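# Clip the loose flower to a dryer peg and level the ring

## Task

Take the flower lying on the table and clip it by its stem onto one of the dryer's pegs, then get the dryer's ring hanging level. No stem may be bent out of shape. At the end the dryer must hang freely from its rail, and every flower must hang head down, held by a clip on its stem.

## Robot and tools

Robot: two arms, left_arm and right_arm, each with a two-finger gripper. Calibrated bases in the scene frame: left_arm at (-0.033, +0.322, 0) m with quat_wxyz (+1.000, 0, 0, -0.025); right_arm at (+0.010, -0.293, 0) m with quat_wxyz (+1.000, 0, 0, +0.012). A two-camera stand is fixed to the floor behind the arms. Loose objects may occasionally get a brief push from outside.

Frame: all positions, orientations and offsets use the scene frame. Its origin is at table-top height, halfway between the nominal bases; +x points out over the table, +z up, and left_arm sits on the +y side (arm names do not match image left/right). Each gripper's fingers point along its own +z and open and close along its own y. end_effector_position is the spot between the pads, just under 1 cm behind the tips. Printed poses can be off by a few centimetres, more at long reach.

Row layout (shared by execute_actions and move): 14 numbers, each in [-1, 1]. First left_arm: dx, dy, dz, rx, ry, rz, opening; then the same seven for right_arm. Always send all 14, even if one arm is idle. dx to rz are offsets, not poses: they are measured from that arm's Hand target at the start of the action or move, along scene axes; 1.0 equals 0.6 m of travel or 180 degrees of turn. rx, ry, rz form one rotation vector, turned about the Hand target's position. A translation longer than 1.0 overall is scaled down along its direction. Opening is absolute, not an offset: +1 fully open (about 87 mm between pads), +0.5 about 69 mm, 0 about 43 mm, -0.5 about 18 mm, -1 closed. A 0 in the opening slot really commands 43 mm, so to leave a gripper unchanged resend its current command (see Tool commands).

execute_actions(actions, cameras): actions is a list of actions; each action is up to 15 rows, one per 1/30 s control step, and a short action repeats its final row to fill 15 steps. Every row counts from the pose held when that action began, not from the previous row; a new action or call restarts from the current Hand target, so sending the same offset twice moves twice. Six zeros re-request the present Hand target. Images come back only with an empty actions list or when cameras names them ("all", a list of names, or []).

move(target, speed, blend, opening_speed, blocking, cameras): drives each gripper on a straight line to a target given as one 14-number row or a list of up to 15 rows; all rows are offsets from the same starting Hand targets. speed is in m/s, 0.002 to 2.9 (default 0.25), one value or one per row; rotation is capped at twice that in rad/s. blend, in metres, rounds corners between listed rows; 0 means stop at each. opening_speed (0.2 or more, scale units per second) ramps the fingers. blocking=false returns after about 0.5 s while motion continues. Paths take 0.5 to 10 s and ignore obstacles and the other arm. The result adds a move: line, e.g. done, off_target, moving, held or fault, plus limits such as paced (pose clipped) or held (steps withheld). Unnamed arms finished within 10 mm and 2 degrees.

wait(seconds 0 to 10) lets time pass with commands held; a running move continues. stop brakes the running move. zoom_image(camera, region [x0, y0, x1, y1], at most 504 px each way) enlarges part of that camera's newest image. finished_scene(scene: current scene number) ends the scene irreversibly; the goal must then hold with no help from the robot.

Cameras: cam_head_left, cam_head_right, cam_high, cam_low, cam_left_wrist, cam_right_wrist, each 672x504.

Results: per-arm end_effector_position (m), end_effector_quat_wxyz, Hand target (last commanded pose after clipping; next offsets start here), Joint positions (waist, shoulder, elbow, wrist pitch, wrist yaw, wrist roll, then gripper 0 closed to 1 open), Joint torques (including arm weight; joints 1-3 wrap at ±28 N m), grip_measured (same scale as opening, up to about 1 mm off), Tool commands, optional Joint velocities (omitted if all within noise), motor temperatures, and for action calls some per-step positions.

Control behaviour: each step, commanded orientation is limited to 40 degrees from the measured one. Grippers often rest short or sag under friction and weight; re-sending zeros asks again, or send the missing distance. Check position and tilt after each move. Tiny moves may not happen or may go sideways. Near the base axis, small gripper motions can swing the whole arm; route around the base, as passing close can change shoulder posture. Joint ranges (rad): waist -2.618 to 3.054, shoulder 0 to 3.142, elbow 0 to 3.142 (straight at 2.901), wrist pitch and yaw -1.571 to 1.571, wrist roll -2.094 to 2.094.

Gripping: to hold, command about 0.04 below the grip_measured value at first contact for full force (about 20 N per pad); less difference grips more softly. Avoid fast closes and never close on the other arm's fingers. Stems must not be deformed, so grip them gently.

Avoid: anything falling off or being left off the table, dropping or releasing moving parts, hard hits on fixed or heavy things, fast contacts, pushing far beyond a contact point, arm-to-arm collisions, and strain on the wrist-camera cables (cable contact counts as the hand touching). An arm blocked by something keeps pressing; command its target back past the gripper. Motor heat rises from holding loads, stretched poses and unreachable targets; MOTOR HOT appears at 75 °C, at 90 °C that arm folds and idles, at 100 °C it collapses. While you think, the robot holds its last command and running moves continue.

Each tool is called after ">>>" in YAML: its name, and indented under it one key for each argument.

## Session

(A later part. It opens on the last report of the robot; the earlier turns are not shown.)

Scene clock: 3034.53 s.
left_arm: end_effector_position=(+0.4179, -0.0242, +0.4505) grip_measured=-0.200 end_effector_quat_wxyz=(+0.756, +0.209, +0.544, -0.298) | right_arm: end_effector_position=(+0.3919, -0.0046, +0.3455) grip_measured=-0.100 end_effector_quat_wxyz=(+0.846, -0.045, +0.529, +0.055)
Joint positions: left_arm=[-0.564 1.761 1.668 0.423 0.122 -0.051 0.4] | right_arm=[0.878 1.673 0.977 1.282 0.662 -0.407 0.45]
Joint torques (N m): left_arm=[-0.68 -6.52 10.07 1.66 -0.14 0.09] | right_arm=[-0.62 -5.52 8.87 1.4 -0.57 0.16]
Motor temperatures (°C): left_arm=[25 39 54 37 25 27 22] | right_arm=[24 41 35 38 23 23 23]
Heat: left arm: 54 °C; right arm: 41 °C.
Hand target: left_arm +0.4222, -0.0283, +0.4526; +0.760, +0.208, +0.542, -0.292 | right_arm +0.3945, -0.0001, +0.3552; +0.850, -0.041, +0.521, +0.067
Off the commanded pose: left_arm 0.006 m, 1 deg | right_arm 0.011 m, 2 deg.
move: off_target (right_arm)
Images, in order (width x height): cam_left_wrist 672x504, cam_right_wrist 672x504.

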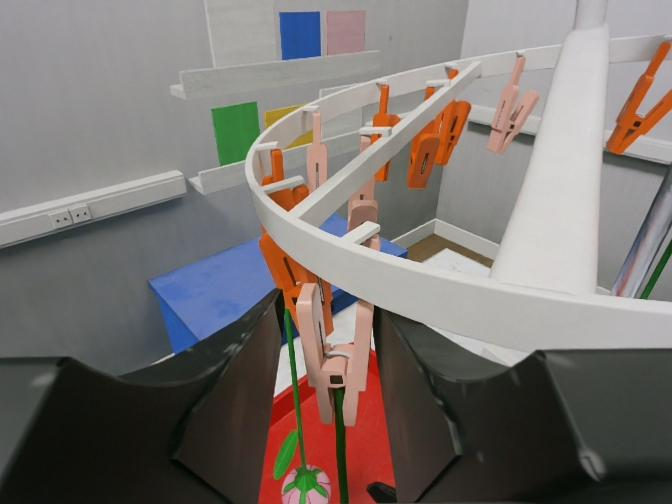

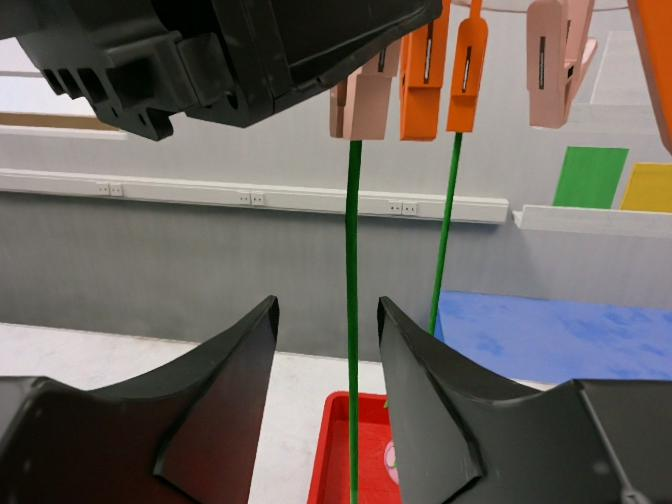

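>>> move:
  target:
    - [0.007,-0.0063,0.004,0,0,0,-0.2,0,-0.0133,0.022,0,0,0,-0.1]
    - [0.007,-0.0063,0.004,0,0,0,-0.2,0,-0.0133,0.022,0,0,0,-0.96]
  speed: [0.05,0.05]
  opening_speed: 0.7
  cameras: ["cam_left_wrist","cam_right_wrist"]

>>> zoom_image:
  camera: "cam_left_wrist"
  region: [220, 220, 440, 420]

Scene clock: 3050.07 s.
left_arm: end_effector_position=(+0.4229, -0.0274, +0.4517) grip_measured=-0.200 end_effector_quat_wxyz=(+0.755, +0.209, +0.546, -0.297) | right_arm: end_effector_position=(+0.3963, -0.0058, +0.3435) grip_measured=-0.960 end_effector_quat_wxyz=(+0.840, -0.055, +0.538, +0.050)
Joint positions: left_arm=[-0.564 1.785 1.707 0.404 0.12 -0.05 0.4] | right_arm=[0.865 1.66 0.984 1.225 0.65 -0.397 0.02]
Joint torques (N m): left_arm=[-0.92 -6.56 10.07 1.72 -0.18 0.04] | right_arm=[-0.79 -8.28 8.94 1.44 -0.52 0.19]
Motor temperatures (°C): left_arm=[25 40 55 37 25 27 22] | right_arm=[24 39 37 37 23 23 23]
Heat: left arm: 55 °C; right arm: 39 °C.
Hand target: left_arm +0.4264, -0.0321, +0.4551; +0.760, +0.208, +0.542, -0.292 | right_arm +0.3945, -0.0080, +0.3683; +0.850, -0.041, +0.521, +0.067
Off the commanded pose: left_arm 0.007 m, 1 deg | right_arm 0.025 m, 3 deg.
move: off_target (right_arm); target 2's new opening was sent with right_arm's hand 0.025 m and 3 deg from that target
Images, in order (width x height): cam_left_wrist 672x504, cam_right_wrist 672x504.

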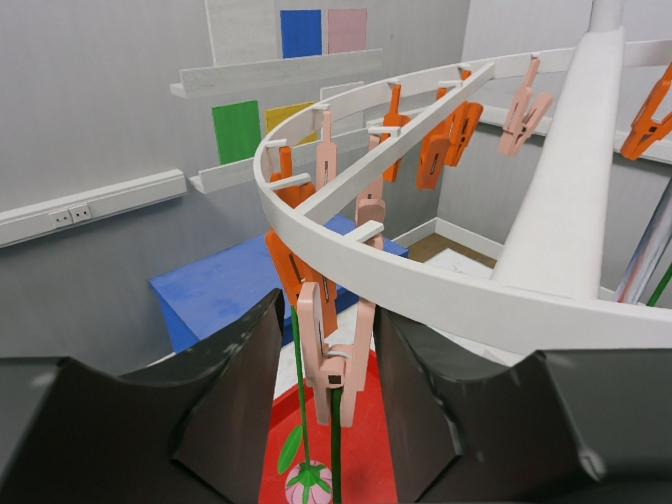

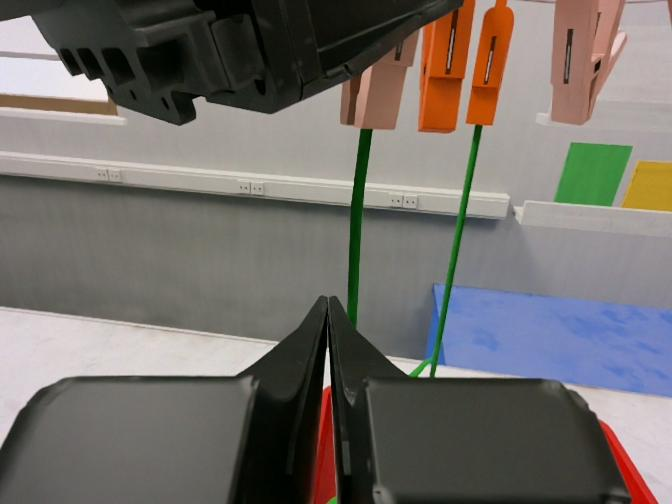

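Scaled by 2.291 from the camera's 672x504 image, which has a finer 960x720 frame.

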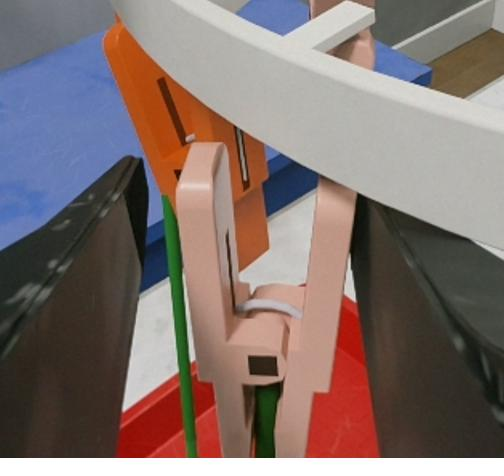

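>>> move:
  target:
    - [0,0,0,0,0,0,-0.2,-0.01,0,-0.02,0,0,0,-0.1]
    - [0,0,0,0,0,0,-0.2,0.024,-0.009,-0.02,0,0,0,-0.1]
  speed: [0.05,0.05]
  opening_speed: 1.0
  cameras: ["cam_left_wrist","cam_right_wrist","cam_head_left"]

>>> zoom_image:
  camera: "cam_head_left"
  region: [300, 0, 500, 220]

Scene clock: 3062.57 s.
left_arm: end_effector_position=(+0.4229, -0.0274, +0.4517) grip_measured=-0.200 end_effector_quat_wxyz=(+0.755, +0.209, +0.546, -0.297) | right_arm: end_effector_position=(+0.4063, -0.0175, +0.3496) grip_measured=-0.100 end_effector_quat_wxyz=(+0.847, -0.043, +0.527, +0.056)
Joint positions: left_arm=[-0.564 1.785 1.707 0.404 0.12 -0.05 0.4] | right_arm=[0.821 1.66 0.984 1.245 0.614 -0.367 0.45]
Joint torques (N m): left_arm=[-0.77 -6.76 10.1 1.7 -0.16 0.1] | right_arm=[-0.64 -5.34 8.28 1.48 -0.5 0.23]
Motor temperatures (°C): left_arm=[25 40 56 37 25 27 22] | right_arm=[24 39 37 37 23 23 23]
Heat: left arm: 56 °C; right arm: 39 °C.
Hand target: left_arm +0.4264, -0.0321, +0.4551; +0.760, +0.208, +0.542, -0.292 | right_arm +0.4089, -0.0133, +0.3562; +0.850, -0.041, +0.521, +0.067
Off the commanded pose: left_arm 0.007 m, 1 deg | right_arm 0.008 m, 1 deg.
move: done
Images, in order (width x height): cam_head_left 672x504, cam_left_wrist 672x504, cam_right_wrist 672x504.

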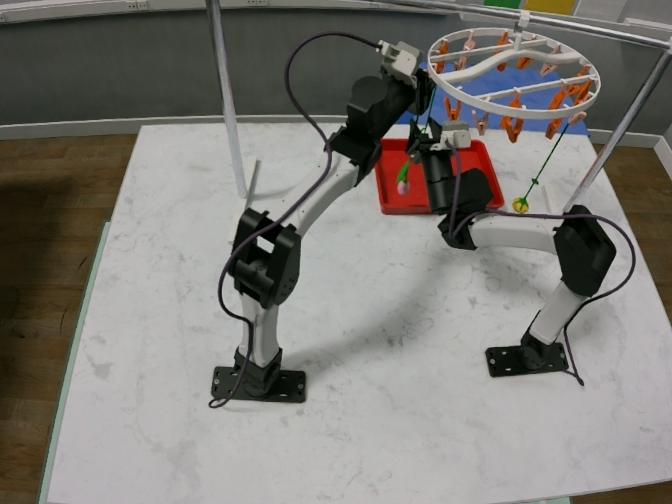

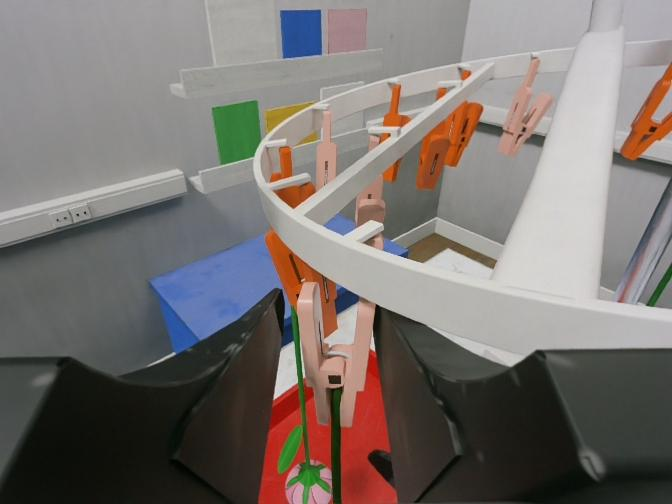

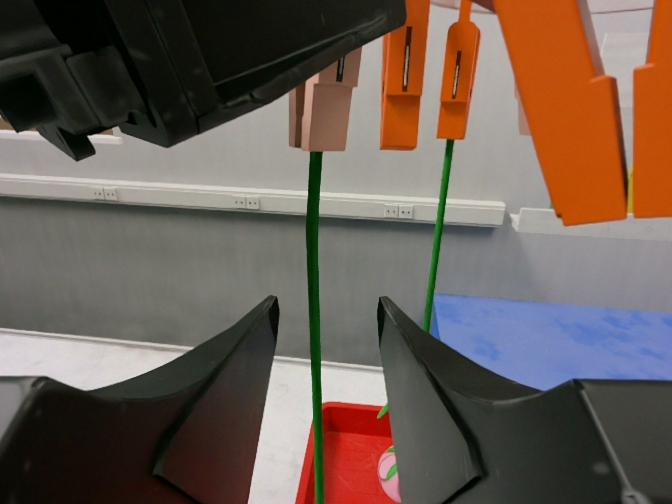

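Scaled by 2.291 from the camera's 672x504 image, which has a finer 960x720 frame.

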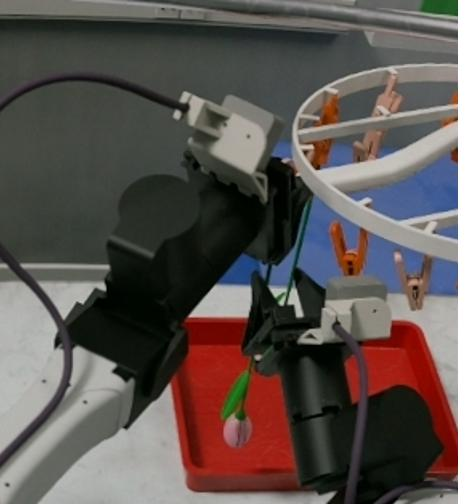

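>>> move:
  target:
    - [0,0,0,0,0,0,-0.2,0.018,0.008,0.003,0,0,0,-0.1]
    - [0,0,0,0,0,0,-0.2,0.018,0.008,0.003,0,0,0,-0.96]
  speed: [0.05,0.05]
  opening_speed: 0.7
  cameras: ["cam_left_wrist","cam_right_wrist"]

Scene clock: 3071.77 s.
left_arm: end_effector_position=(+0.4229, -0.0274, +0.4517) grip_measured=-0.200 end_effector_quat_wxyz=(+0.755, +0.209, +0.546, -0.297) | right_arm: end_effector_position=(+0.4163, -0.0122, +0.3487) grip_measured=-0.871 end_effector_quat_wxyz=(+0.846, -0.045, +0.528, +0.057)
Joint positions: left_arm=[-0.564 1.785 1.707 0.404 0.12 -0.05 0.4] | right_arm=[0.808 1.696 1.025 1.231 0.602 -0.358 0.065]
Joint torques (N m): left_arm=[-0.68 -6.71 10.29 1.71 -0.22 0.12] | right_arm=[-0.79 -5.72 9.03 1.44 -0.49 0.19]
Motor temperatures (°C): left_arm=[25 40 56 37 25 27 22] | right_arm=[24 39 37 37 23 23 23]
Heat: left arm: 56 °C; right arm: 39 °C.
Hand target: left_arm +0.4264, -0.0321, +0.4551; +0.760, +0.208, +0.542, -0.292 | right_arm +0.4197, -0.0087, +0.3582; +0.850, -0.041, +0.521, +0.067
Off the commanded pose: left_arm 0.007 m, 1 deg | right_arm 0.011 m, 2 deg.
move: off_target (right_arm); target 2's new opening was sent with right_arm's hand 0.011 m and 2 deg from that target
Images, in order (width x height): cam_left_wrist 672x504, cam_right_wrist 672x504.

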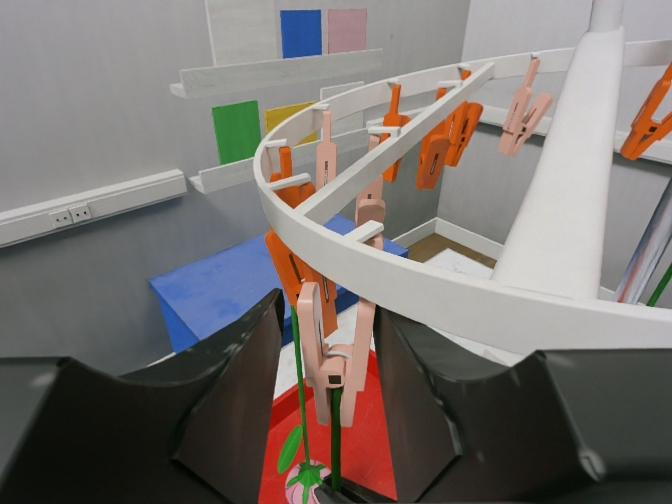

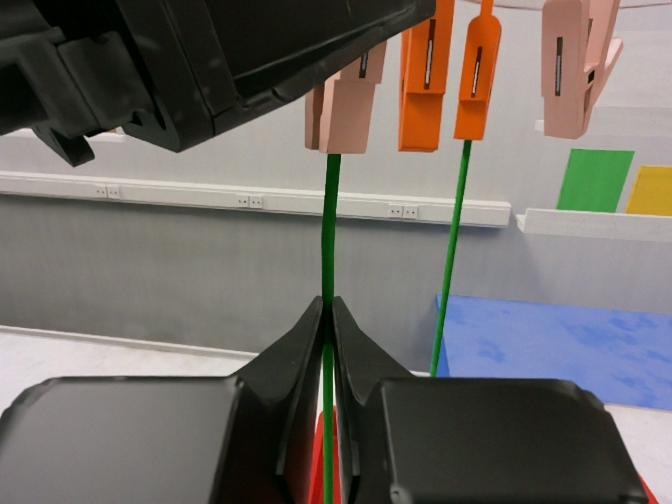

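>>> move:
  target: [0,0,0,0,0,0,-0.75,0,0,0,0,0,0,-0.96]
  opening_speed: 0.35
  cameras: ["cam_left_wrist","cam_right_wrist"]

>>> zoom_image:
  camera: "cam_left_wrist"
  region: [220, 240, 440, 440]

>>> zoom_image:
  camera: "cam_right_wrist"
  region: [255, 60, 405, 240]

Scene clock: 3077.67 s.
left_arm: end_effector_position=(+0.4212, -0.0291, +0.4538) grip_measured=-0.438 end_effector_quat_wxyz=(+0.756, +0.209, +0.544, -0.299) | right_arm: end_effector_position=(+0.4165, -0.0118, +0.3480) grip_measured=-0.871 end_effector_quat_wxyz=(+0.845, -0.046, +0.529, +0.056)
Joint positions: left_arm=[-0.568 1.785 1.711 0.404 0.12 -0.05 0.281] | right_arm=[0.808 1.696 1.025 1.227 0.6 -0.358 0.065]
Joint torques (N m): left_arm=[-0.31 -6.58 9.74 1.72 -0.23 0.11] | right_arm=[-0.79 -5.74 9.02 1.5 -0.49 0.19]
Motor temperatures (°C): left_arm=[25 40 56 37 25 27 22] | right_arm=[24 38 37 37 23 23 23]
Heat: left arm: 56 °C; right arm: 38 °C.
Hand target: left_arm +0.4264, -0.0321, +0.4550; +0.760, +0.208, +0.542, -0.292 | right_arm +0.4197, -0.0087, +0.3582; +0.850, -0.041, +0.521, +0.067
Off the commanded pose: left_arm 0.006 m, 1 deg | right_arm 0.011 m, 2 deg.
move: off_target (right_arm)
Images, in order (width x height): cam_left_wrist 672x504, cam_right_wrist 672x504.

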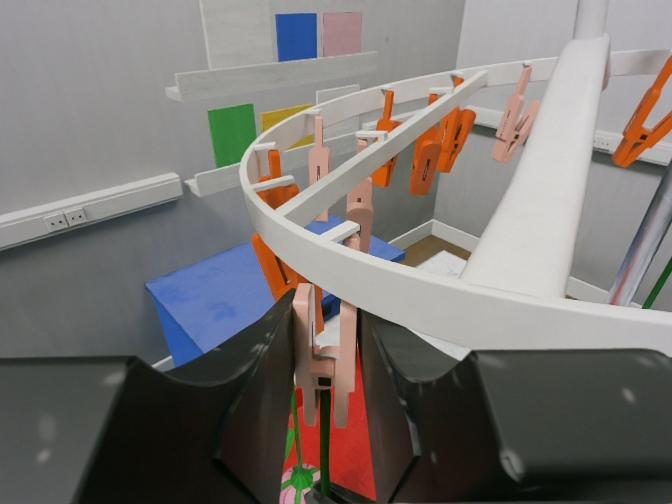

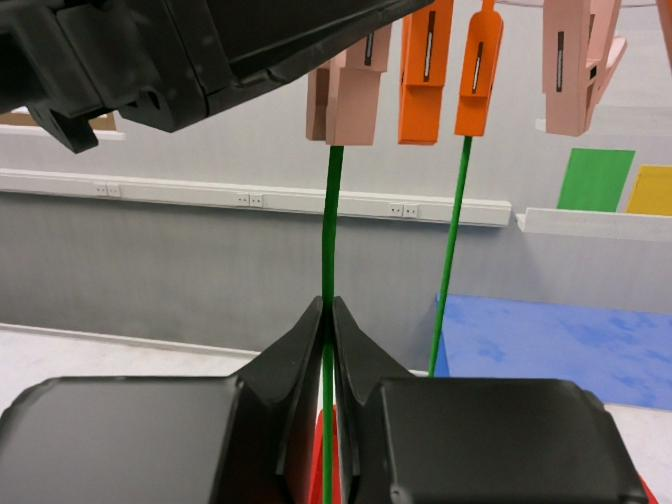

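Scaled by 2.291 from the camera's 672x504 image, which has a finer 960x720 frame.

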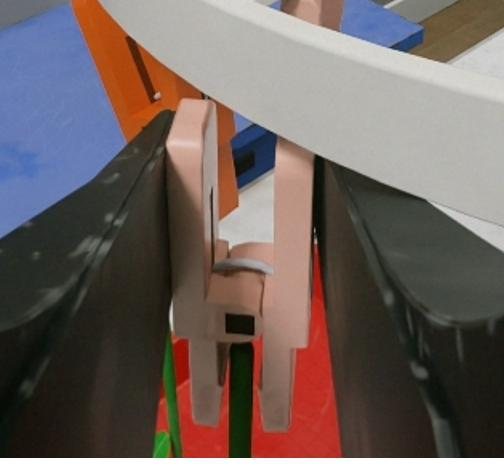

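Scaled by 2.800 from the camera's 672x504 image, which has a finer 960x720 frame.

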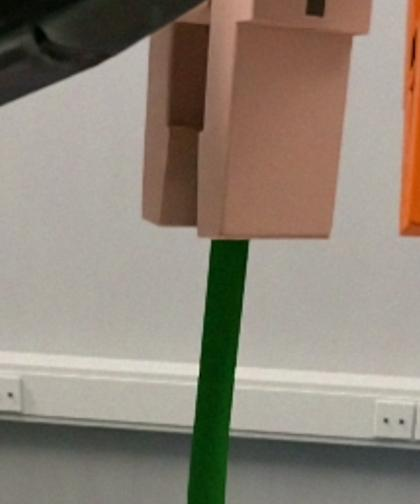

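>>> move:
  target: [0,0,0,0,0,0,-0.75,0,0,-0.075,0,0,0,-0.96]
  speed: 0.05
  cameras: ["cam_left_wrist","cam_right_wrist"]

Scene clock: 3085.17 s.
left_arm: end_effector_position=(+0.4212, -0.0290, +0.4538) grip_measured=-0.438 end_effector_quat_wxyz=(+0.756, +0.210, +0.544, -0.298) | right_arm: end_effector_position=(+0.4205, -0.0074, +0.3105) grip_measured=-0.871 end_effector_quat_wxyz=(+0.844, -0.048, +0.532, +0.056)
Joint positions: left_arm=[-0.568 1.785 1.711 0.404 0.12 -0.048 0.281] | right_arm=[0.808 1.784 0.968 1.365 0.6 -0.356 0.065]
Joint torques (N m): left_arm=[-0.44 -6.61 9.72 1.72 -0.2 0.12] | right_arm=[-0.8 -6.26 5.01 1.98 -0.48 0.18]
Motor temperatures (°C): left_arm=[25 40 55 37 25 27 22] | right_arm=[24 37 37 38 23 23 23]
Heat: left arm: 55 °C; right arm: 38 °C.
Hand target: left_arm +0.4264, -0.0321, +0.4550; +0.760, +0.208, +0.542, -0.292 | right_arm +0.4198, -0.0086, +0.3132; +0.850, -0.041, +0.521, +0.067
Off the commanded pose: left_arm 0.006 m, 1 deg | right_arm 0.003 m, 2 deg.
move: done
Images, in order (width x height): cam_left_wrist 672x504, cam_right_wrist 672x504.

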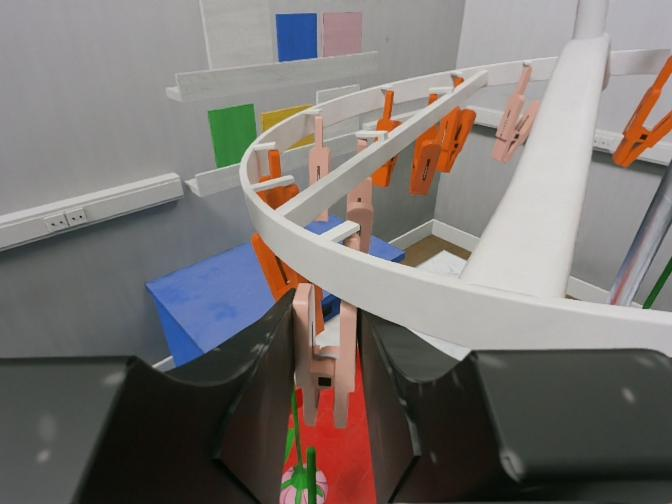

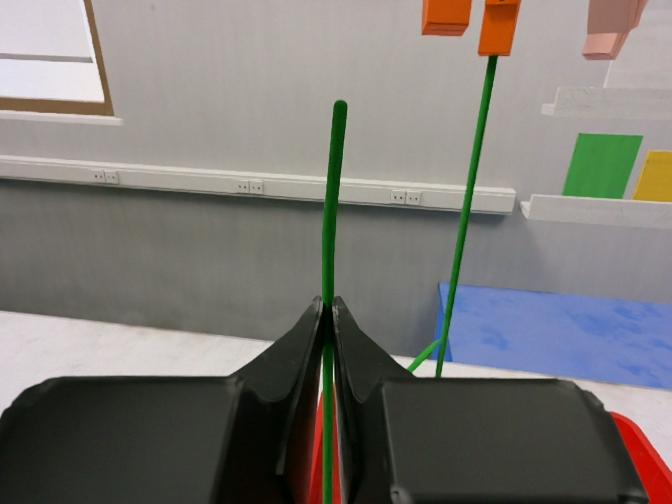

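>>> move:
  target:
    - [0,0,0,0,0,0,0.0,0,0,0,0,0,0,-0.96]
    - [-0.117,0.1055,-0.06,0,0,0,0.0,-0.167,-0.025,0.02,0,0,0,-0.96]
    - [-0.2,0.25,0.0,0,0,-0.05,0.0,-0.2,-0.1,0.04,0,0,0,-0.96]
  speed: [0.1,0.1,0.15]
  blend: [0,0.02,0]
  opening_speed: 0.5
  cameras: ["all"]

>>> zoom_image:
  camera: "cam_high"
  region: [150, 190, 450, 490]

Scene clock: 3098.77 s.
left_arm: end_effector_position=(+0.3084, +0.1179, +0.4616) grip_measured=+0.000 end_effector_quat_wxyz=(+0.743, +0.248, +0.517, -0.345) | right_arm: end_effector_position=(+0.3005, -0.0631, +0.3356) grip_measured=-0.871 end_effector_quat_wxyz=(+0.849, -0.048, +0.522, +0.067)
Joint positions: left_arm=[-0.232 1.189 1.158 0.446 0.559 -0.218 0.5] | right_arm=[1.018 1.313 0.575 1.402 0.753 -0.504 0.065]
Joint torques (N m): left_arm=[0.31 -3.93 5.65 1.42 0.01 -0.14] | right_arm=[-0.79 -4.52 4.92 1.37 -0.35 0.07]
Heat: left arm: 54 °C; right arm: 39 °C.
Hand target: left_arm +0.3064, +0.1179, +0.4551; +0.735, +0.250, +0.524, -0.351 | right_arm +0.2998, -0.0687, +0.3372; +0.850, -0.041, +0.521, +0.067
Off the commanded pose: left_arm 0.007 m, 1 deg | right_arm 0.006 m, 1 deg.
move: done

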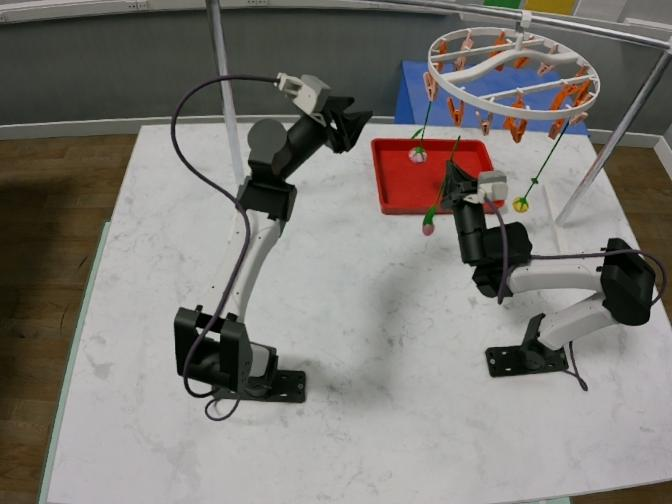

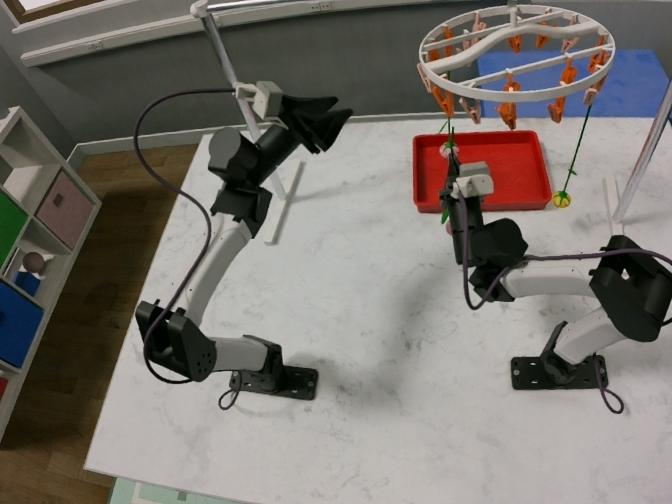

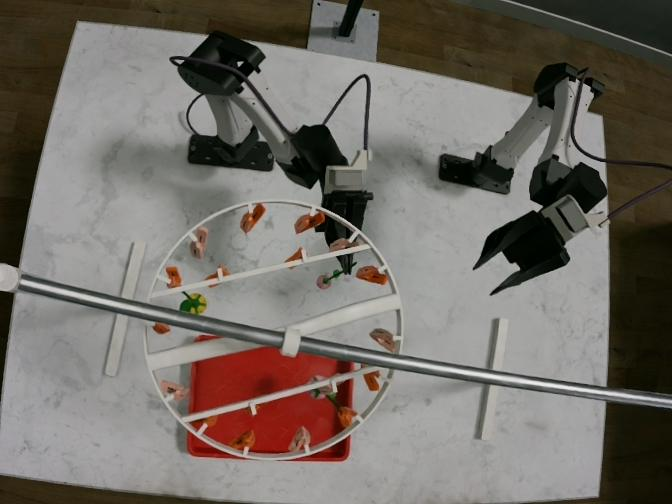

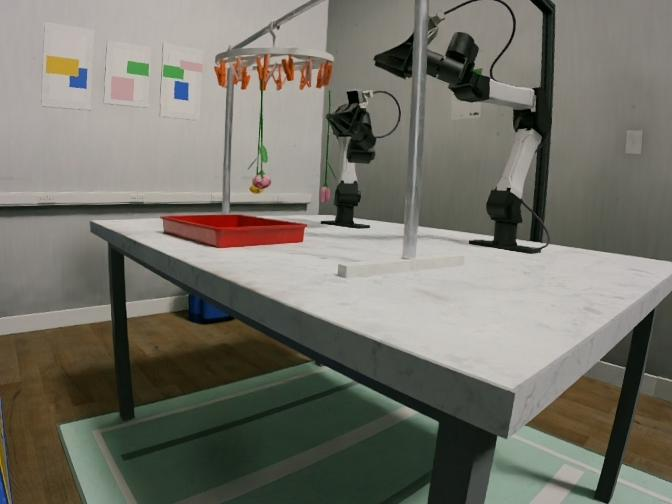

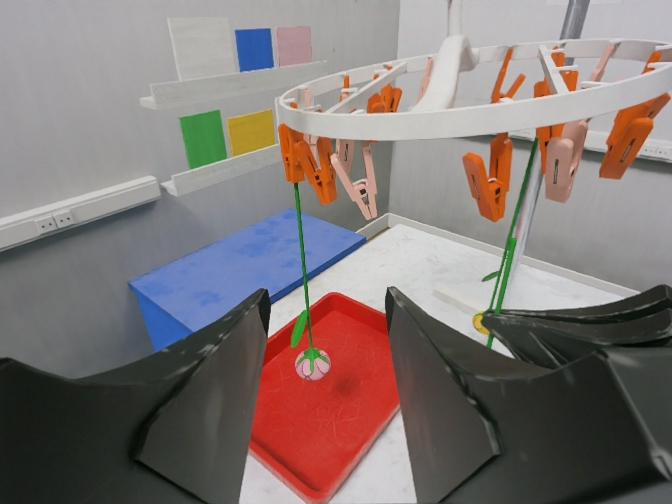

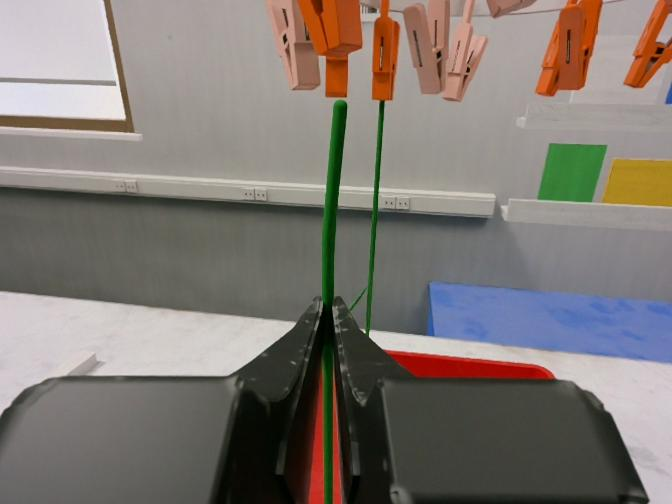

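Scaled by 1.680 from the camera's 672x504 image, which has a finer 960x720 frame.

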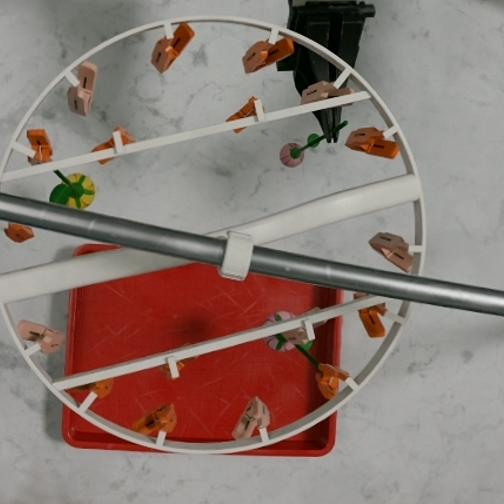

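>>> move:
  target:
    - [-0.061,-0.02,0.058,-0.2688,0.4226,-0.0567,0.1,-0.083,-0.02,-0.005,0,0,0,-0.96]
    - [-0.094,-0.28,0.08,-0.2688,0.4226,-0.0567,0.1,-0.083,-0.02,-0.005,0,0,0,-0.96]
  speed: [0.35,0.2]
  blend: [0.02,0]
  cameras: ["cam_left_wrist","cam_high","cam_low"]

>>> zoom_image:
  camera: "cam_low"
  region: [180, 0, 380, 150]

Scene clock: 3155.47 s.
left_arm: end_effector_position=(+0.2463, -0.0488, +0.5014) grip_measured=+0.100 end_effector_quat_wxyz=(+0.271, -0.261, +0.655, -0.655) | right_arm: end_effector_position=(+0.2546, -0.0706, +0.3239) grip_measured=-0.871 end_effector_quat_wxyz=(+0.841, -0.074, +0.533, +0.051)
Joint positions: left_arm=[-0.808 1.464 1.74 -0.272 -0.057 -1.558 0.55] | right_arm=[1.192 1.211 0.467 1.466 0.882 -0.675 0.065]
Joint torques (N m): left_arm=[-0.38 -4.22 9.06 1.76 -0.17 -0.06] | right_arm=[0.23 -3.7 4.79 2.09 -0.32 -0.01]
Motor temperatures (°C): left_arm=[25 37 49 37 25 27 22] | right_arm=[24 35 34 36 23 23 24]
Heat: left arm: 49 °C; right arm: 36 °C.
Hand target: left_arm +0.2500, -0.0501, +0.5031; +0.271, -0.271, +0.653, -0.653 | right_arm +0.2499, -0.0806, +0.3343; +0.850, -0.041, +0.521, +0.067
Off the commanded pose: left_arm 0.004 m, 1 deg | right_arm 0.015 m, 5 deg.
move: off_target (right_arm)
Images, in order (width x height): cam_high 672x504, cam_low 672x504, cam_left_wrist 672x504.

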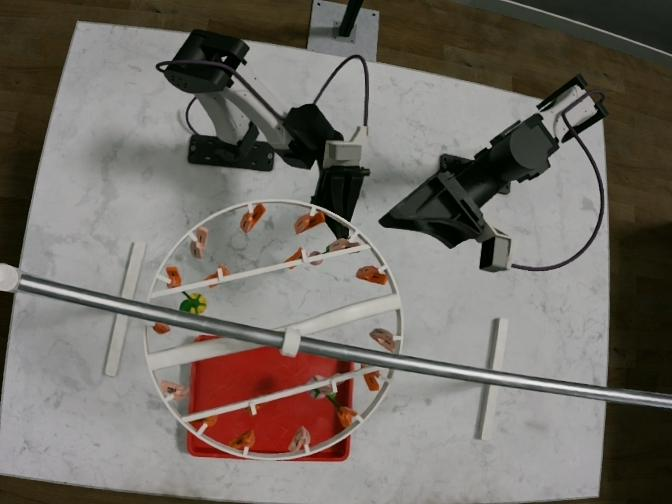

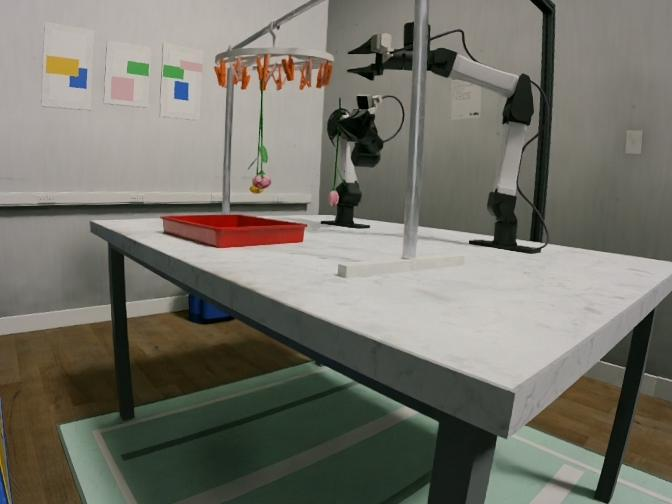

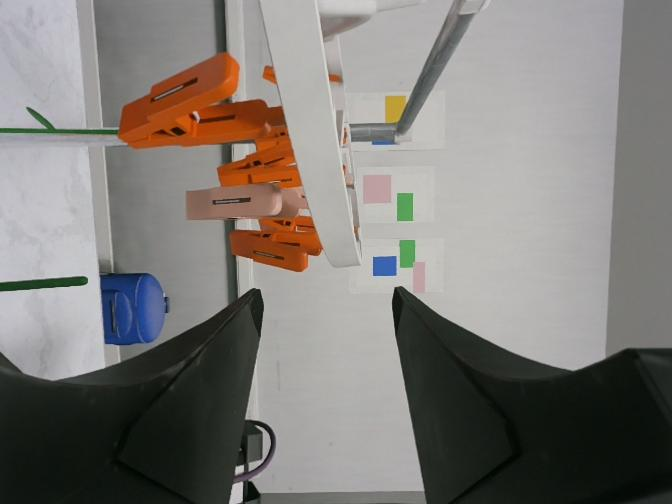

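Scaled by 2.520 from the camera's 672x504 image, which has a finer 960x720 frame.

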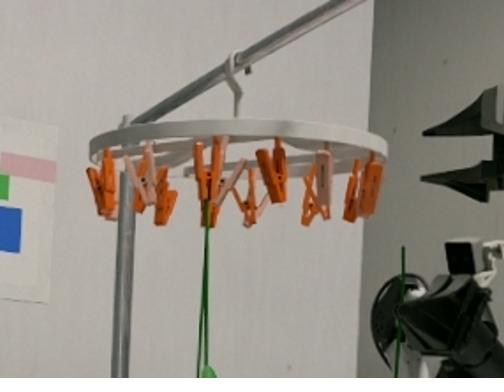

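>>> move:
  target:
    - [0.052,0.004,-0.016,0,0,0,0.1,0,0,0,0,0,0,-0.96]
    - [0.135,-0.08,-0.016,0,0,0,0.1,0,0,0,0,0,0,-0.96]
  speed: [0.12,0.1]
  blend: [0.01,0]
  cameras: ["cam_left_wrist","cam_high"]

Scene clock: 3182.53 s.
left_arm: end_effector_position=(+0.3298, -0.0934, +0.4956) grip_measured=+0.100 end_effector_quat_wxyz=(+0.281, -0.270, +0.650, -0.653) | right_arm: end_effector_position=(+0.2546, -0.0706, +0.3239) grip_measured=-0.871 end_effector_quat_wxyz=(+0.841, -0.074, +0.533, +0.051)
Joint positions: left_arm=[-0.73 1.798 2.067 -0.259 -0.009 -1.558 0.55] | right_arm=[1.192 1.211 0.467 1.466 0.882 -0.675 0.065]
Joint torques (N m): left_arm=[-0.05 -6.53 9.24 1.73 0.14 -0.03] | right_arm=[0.21 -3.69 4.79 2.09 -0.32 -0.01]
Heat: left arm: 53 °C; right arm: 37 °C.
Hand target: left_arm +0.3310, -0.0982, +0.4934; +0.271, -0.271, +0.654, -0.653 | right_arm +0.2499, -0.0806, +0.3343; +0.850, -0.041, +0.521, +0.067
Off the commanded pose: left_arm 0.005 m, 1 deg | right_arm 0.015 m, 5 deg.
move: off_target (right_arm)
Images, in order (width x height): cam_high 672x504, cam_left_wrist 672x504.

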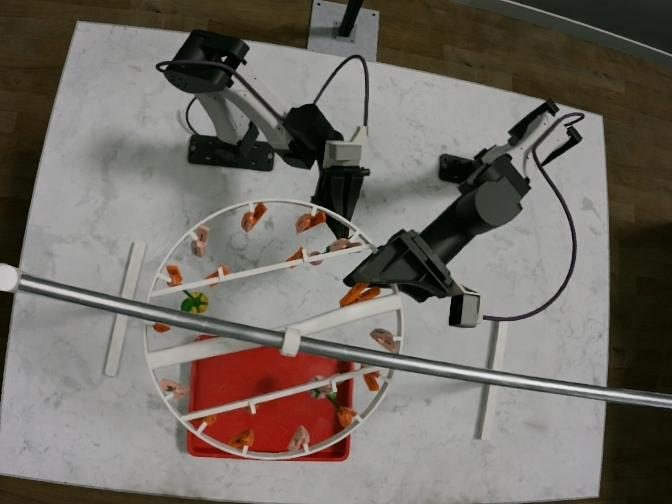

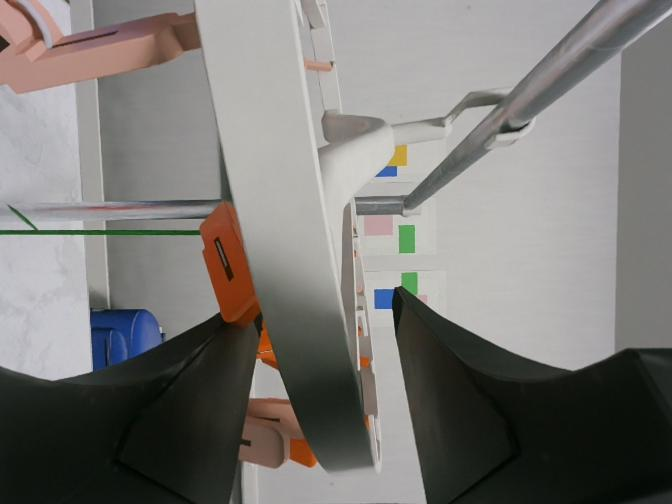

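>>> execute_actions:
  actions: []
  cameras: ["cam_left_wrist", "cam_high"]

Scene clock: 3211.23 s.
left_arm: end_effector_position=(+0.3298, -0.0934, +0.4953) grip_measured=+0.100 end_effector_quat_wxyz=(+0.281, -0.270, +0.650, -0.652) | right_arm: end_effector_position=(+0.2546, -0.0706, +0.3239) grip_measured=-0.871 end_effector_quat_wxyz=(+0.841, -0.074, +0.533, +0.051)
Joint positions: left_arm=[-0.73 1.798 2.067 -0.26 -0.009 -1.558 0.55] | right_arm=[1.192 1.211 0.467 1.466 0.882 -0.675 0.065]
Joint velocities: within noise
Joint torques (N m): left_arm=[-0.18 -6.5 8.8 1.74 0.14 -0.03] | right_arm=[0.23 -3.69 4.79 2.09 -0.32 -0.01]
Motor temperatures (°C): left_arm=[25 38 52 40 25 27 22] | right_arm=[24 34 34 37 23 23 24]
Heat: left arm: 52 °C; right arm: 37 °C.
Hand target: left_arm +0.3310, -0.0982, +0.4933; +0.271, -0.271, +0.654, -0.653 | right_arm +0.2499, -0.0806, +0.3343; +0.850, -0.041, +0.521, +0.067
Tool commands: left_gripper/opening=+0.1 right_gripper/opening=-0.96
Off the commanded pose: left_arm 0.005 m, 1 deg | right_arm 0.015 m, 5 deg.
Images, in order (width x height): cam_high 672x504, cam_left_wrist 672x504.

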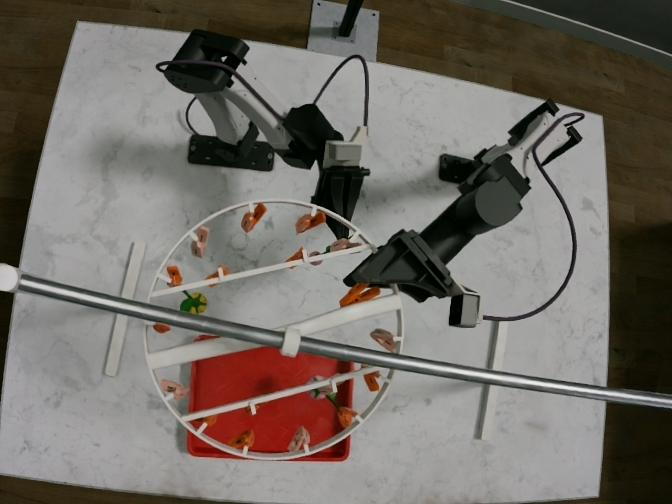

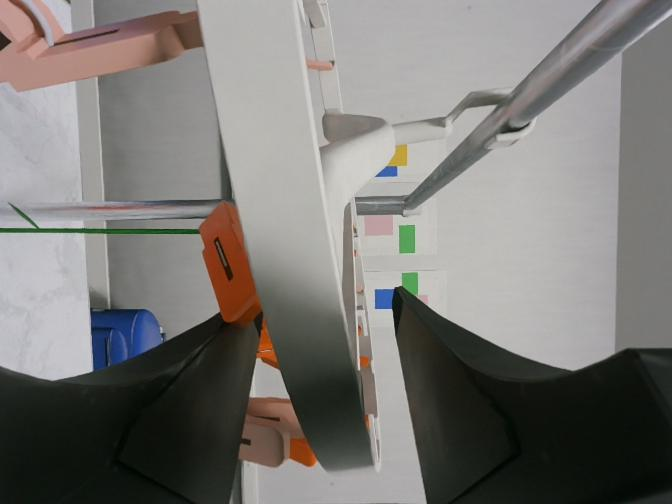

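>>> move:
  target: [-0.026, -0.026, 0, 0, 0, 0, 0.1, 0, 0, 0, 0, 0, 0, -0.96]
  speed: 0.12
  cameras: ["cam_left_wrist"]

Scene clock: 3228.87 s.
left_arm: end_effector_position=(+0.3102, -0.1106, +0.4953) grip_measured=+0.100 end_effector_quat_wxyz=(+0.271, -0.261, +0.654, -0.656) | right_arm: end_effector_position=(+0.2546, -0.0706, +0.3239) grip_measured=-0.871 end_effector_quat_wxyz=(+0.841, -0.074, +0.533, +0.051)
Joint positions: left_arm=[-0.787 1.798 2.067 -0.261 -0.036 -1.558 0.55] | right_arm=[1.192 1.211 0.467 1.466 0.882 -0.675 0.065]
Joint torques (N m): left_arm=[-0.29 -6.19 9.24 1.74 -0.19 -0.04] | right_arm=[0.23 -3.69 4.79 2.09 -0.32 -0.01]
Heat: left arm: 53 °C; right arm: 37 °C.
Hand target: left_arm +0.3155, -0.1137, +0.4933; +0.271, -0.271, +0.654, -0.653 | right_arm +0.2499, -0.0806, +0.3343; +0.850, -0.041, +0.521, +0.067
Off the commanded pose: left_arm 0.006 m, 1 deg | right_arm 0.015 m, 5 deg.
move: off_target (right_arm)
Images, in order (width x height): cam_left_wrist 672x504.

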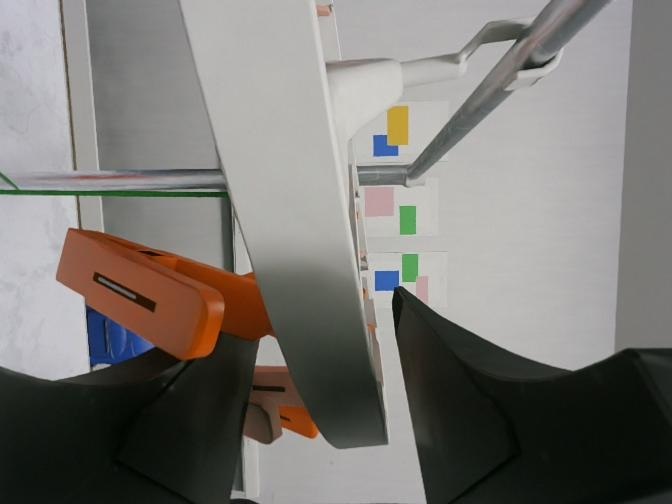

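>>> move:
  target:
    - [0.025, 0.025, 0, 0, 0, 0, 0.1, 0, 0, 0, 0, 0, 0, -0.96]
    - [0.025, 0.025, 0, 0, 0, 0, -0.6, 0, 0, 0, 0, 0, 0, -0.96]
  speed: 0.12
  opening_speed: 0.8
  cameras: ["cam_left_wrist", "cam_high"]

Scene clock: 3256.97 s.
left_arm: end_effector_position=(+0.3288, -0.0943, +0.4951) grip_measured=-0.600 end_effector_quat_wxyz=(+0.278, -0.272, +0.650, -0.653) | right_arm: end_effector_position=(+0.2546, -0.0706, +0.3239) grip_measured=-0.871 end_effector_quat_wxyz=(+0.841, -0.074, +0.533, +0.051)
Joint positions: left_arm=[-0.734 1.798 2.067 -0.263 -0.011 -1.565 0.2] | right_arm=[1.192 1.211 0.467 1.466 0.882 -0.675 0.065]
Joint torques (N m): left_arm=[-0.05 -6.82 8.98 1.81 0.14 0.01] | right_arm=[0.21 -3.7 4.79 2.09 -0.32 -0.01]
Heat: left arm: 53 °C; right arm: 37 °C.
Hand target: left_arm +0.3304, -0.0988, +0.4933; +0.271, -0.271, +0.654, -0.653 | right_arm +0.2499, -0.0806, +0.3343; +0.850, -0.041, +0.521, +0.067
Off the commanded pose: left_arm 0.005 m, 1 deg | right_arm 0.015 m, 5 deg.
move: off_target (right_arm)
Images, in order (width x height): cam_high 672x504, cam_left_wrist 672x504.

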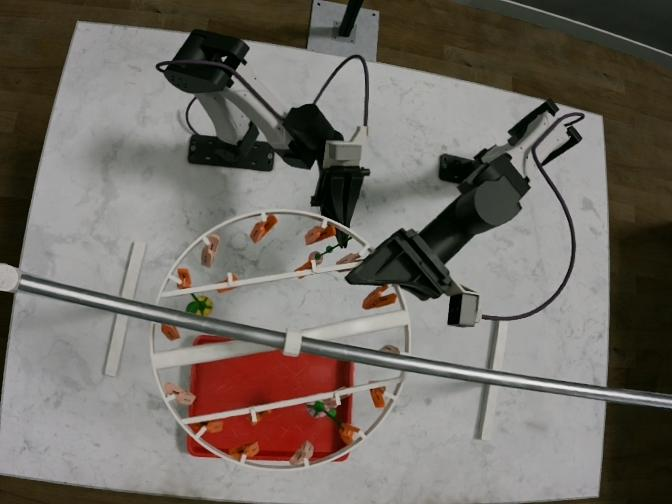

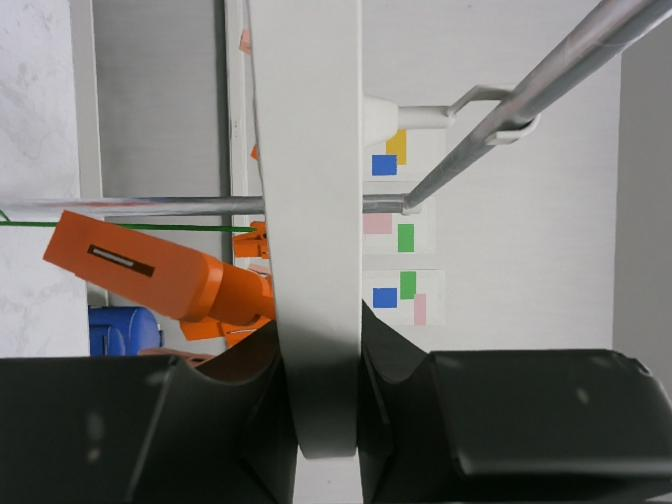

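>>> move:
  target:
    - [0.0727, 0.073, 0, 0, 0, -0.0556, -0.62, -0.08, 0, 0, 0, 0, 0, -0.96]
    - [0.1393, 0.108, 0, 0, 0, -0.111, -0.62, -0.08, 0, 0, 0, 0, 0, -0.96]
  speed: 0.1
  blend: 0.02
  cameras: ["cam_left_wrist", "cam_high"]

Scene clock: 3276.53 s.
left_arm: end_effector_position=(+0.4075, -0.0329, +0.5044) grip_measured=-0.618 end_effector_quat_wxyz=(+0.169, -0.148, +0.680, -0.698) | right_arm: end_effector_position=(+0.2047, -0.0693, +0.3254) grip_measured=-0.871 end_effector_quat_wxyz=(+0.826, -0.112, +0.549, +0.063)
Joint positions: left_arm=[-0.369 2.255 2.801 -0.505 0.699 -1.575 0.191] | right_arm=[1.426 1.098 0.435 1.467 1.026 -0.85 0.065]
Joint torques (N m): left_arm=[0.2 -8.31 7.42 1.59 0.14 -0.03] | right_arm=[0.23 -2.71 4.82 2.16 -0.38 -0.02]
Heat: left arm: 53 °C; right arm: 38 °C.
Hand target: left_arm +0.4140, -0.0339, +0.4933; +0.153, -0.153, +0.691, -0.690 | right_arm +0.2019, -0.0807, +0.3342; +0.850, -0.041, +0.521, +0.067
Off the commanded pose: left_arm 0.013 m, 2 deg | right_arm 0.015 m, 9 deg.
joint sent to its limit (right arm) — joint 4 (wrist pitch), upper limit. The joint targets are off in orientation, not in position.
move: off_target (left_arm, right_arm)
Images, in order (width x height): cam_high 672x504, cam_left_wrist 672x504.

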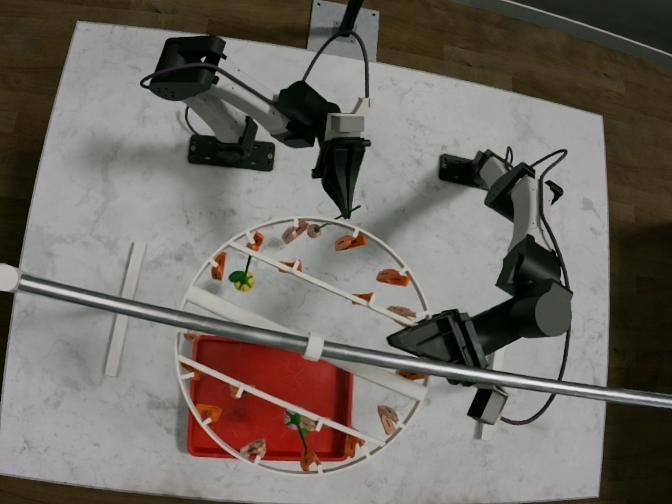

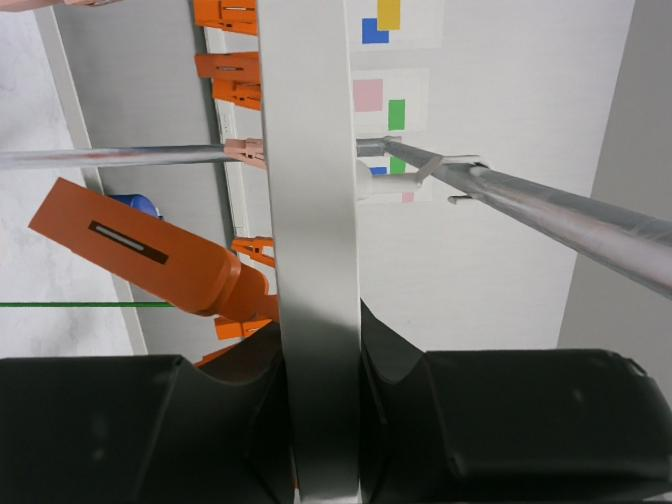

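>>> move:
  target:
    - [0,0,0,0,0,0,0.1,0,0,0,0,0,0,-0.96]
    - [-0.049,0.106,0,0,0,0,0.1,0,0,0,0,0,0,-0.96]
    - [-0.22,-0.0077,0,0,0,0.111,0.1,0,0,0,0,0,0,-0.96]
    - [-0.15,-0.0777,0,0,0,0.111,0.1,0,0,0,0,0,0,-0.96]
  speed: 0.15
  blend: [0,0.02,0.02,0]
  opening_speed: 1.0
  cameras: ["cam_left_wrist", "cam_high"]

Scene clock: 3313.80 s.
left_arm: end_effector_position=(+0.3210, -0.0782, +0.4927) grip_measured=+0.100 end_effector_quat_wxyz=(+0.272, -0.262, +0.655, -0.654) | right_arm: end_effector_position=(+0.2047, -0.0693, +0.3254) grip_measured=-0.871 end_effector_quat_wxyz=(+0.826, -0.112, +0.549, +0.063)
Joint positions: left_arm=[-0.705 1.727 1.973 -0.242 0.042 -1.557 0.55] | right_arm=[1.426 1.098 0.435 1.467 1.026 -0.85 0.065]
Joint torques (N m): left_arm=[-0.68 -6.2 8.96 1.77 -0.13 -0.09] | right_arm=[0.23 -2.73 4.82 2.16 -0.38 -0.02]
Motor temperatures (°C): left_arm=[25 44 52 40 25 27 22] | right_arm=[24 32 33 38 23 23 24]
Heat: left arm: 52 °C; right arm: 38 °C.
Hand target: left_arm +0.3240, -0.0805, +0.4933; +0.271, -0.271, +0.654, -0.653 | right_arm +0.2019, -0.0807, +0.3342; +0.850, -0.041, +0.521, +0.067
Off the commanded pose: left_arm 0.004 m, 1 deg | right_arm 0.015 m, 9 deg.
joint sent to its limit (right arm) — joint 4 (wrist pitch), upper limit. The joint targets are off in orientation, not in position.
move: off_target (right_arm)
Images, in order (width x height): cam_high 672x504, cam_left_wrist 672x504.

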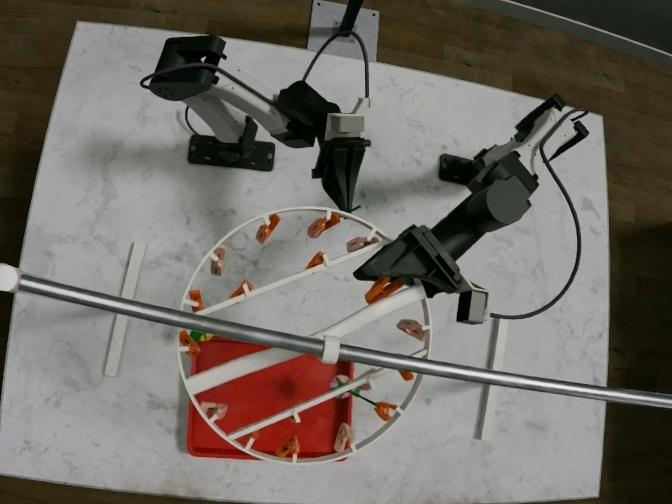

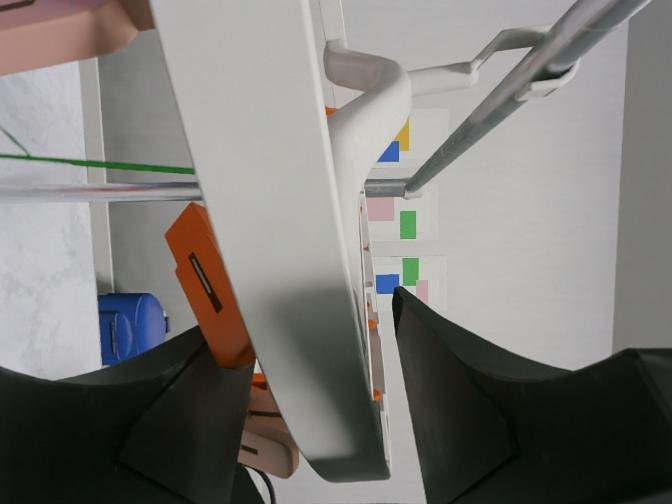

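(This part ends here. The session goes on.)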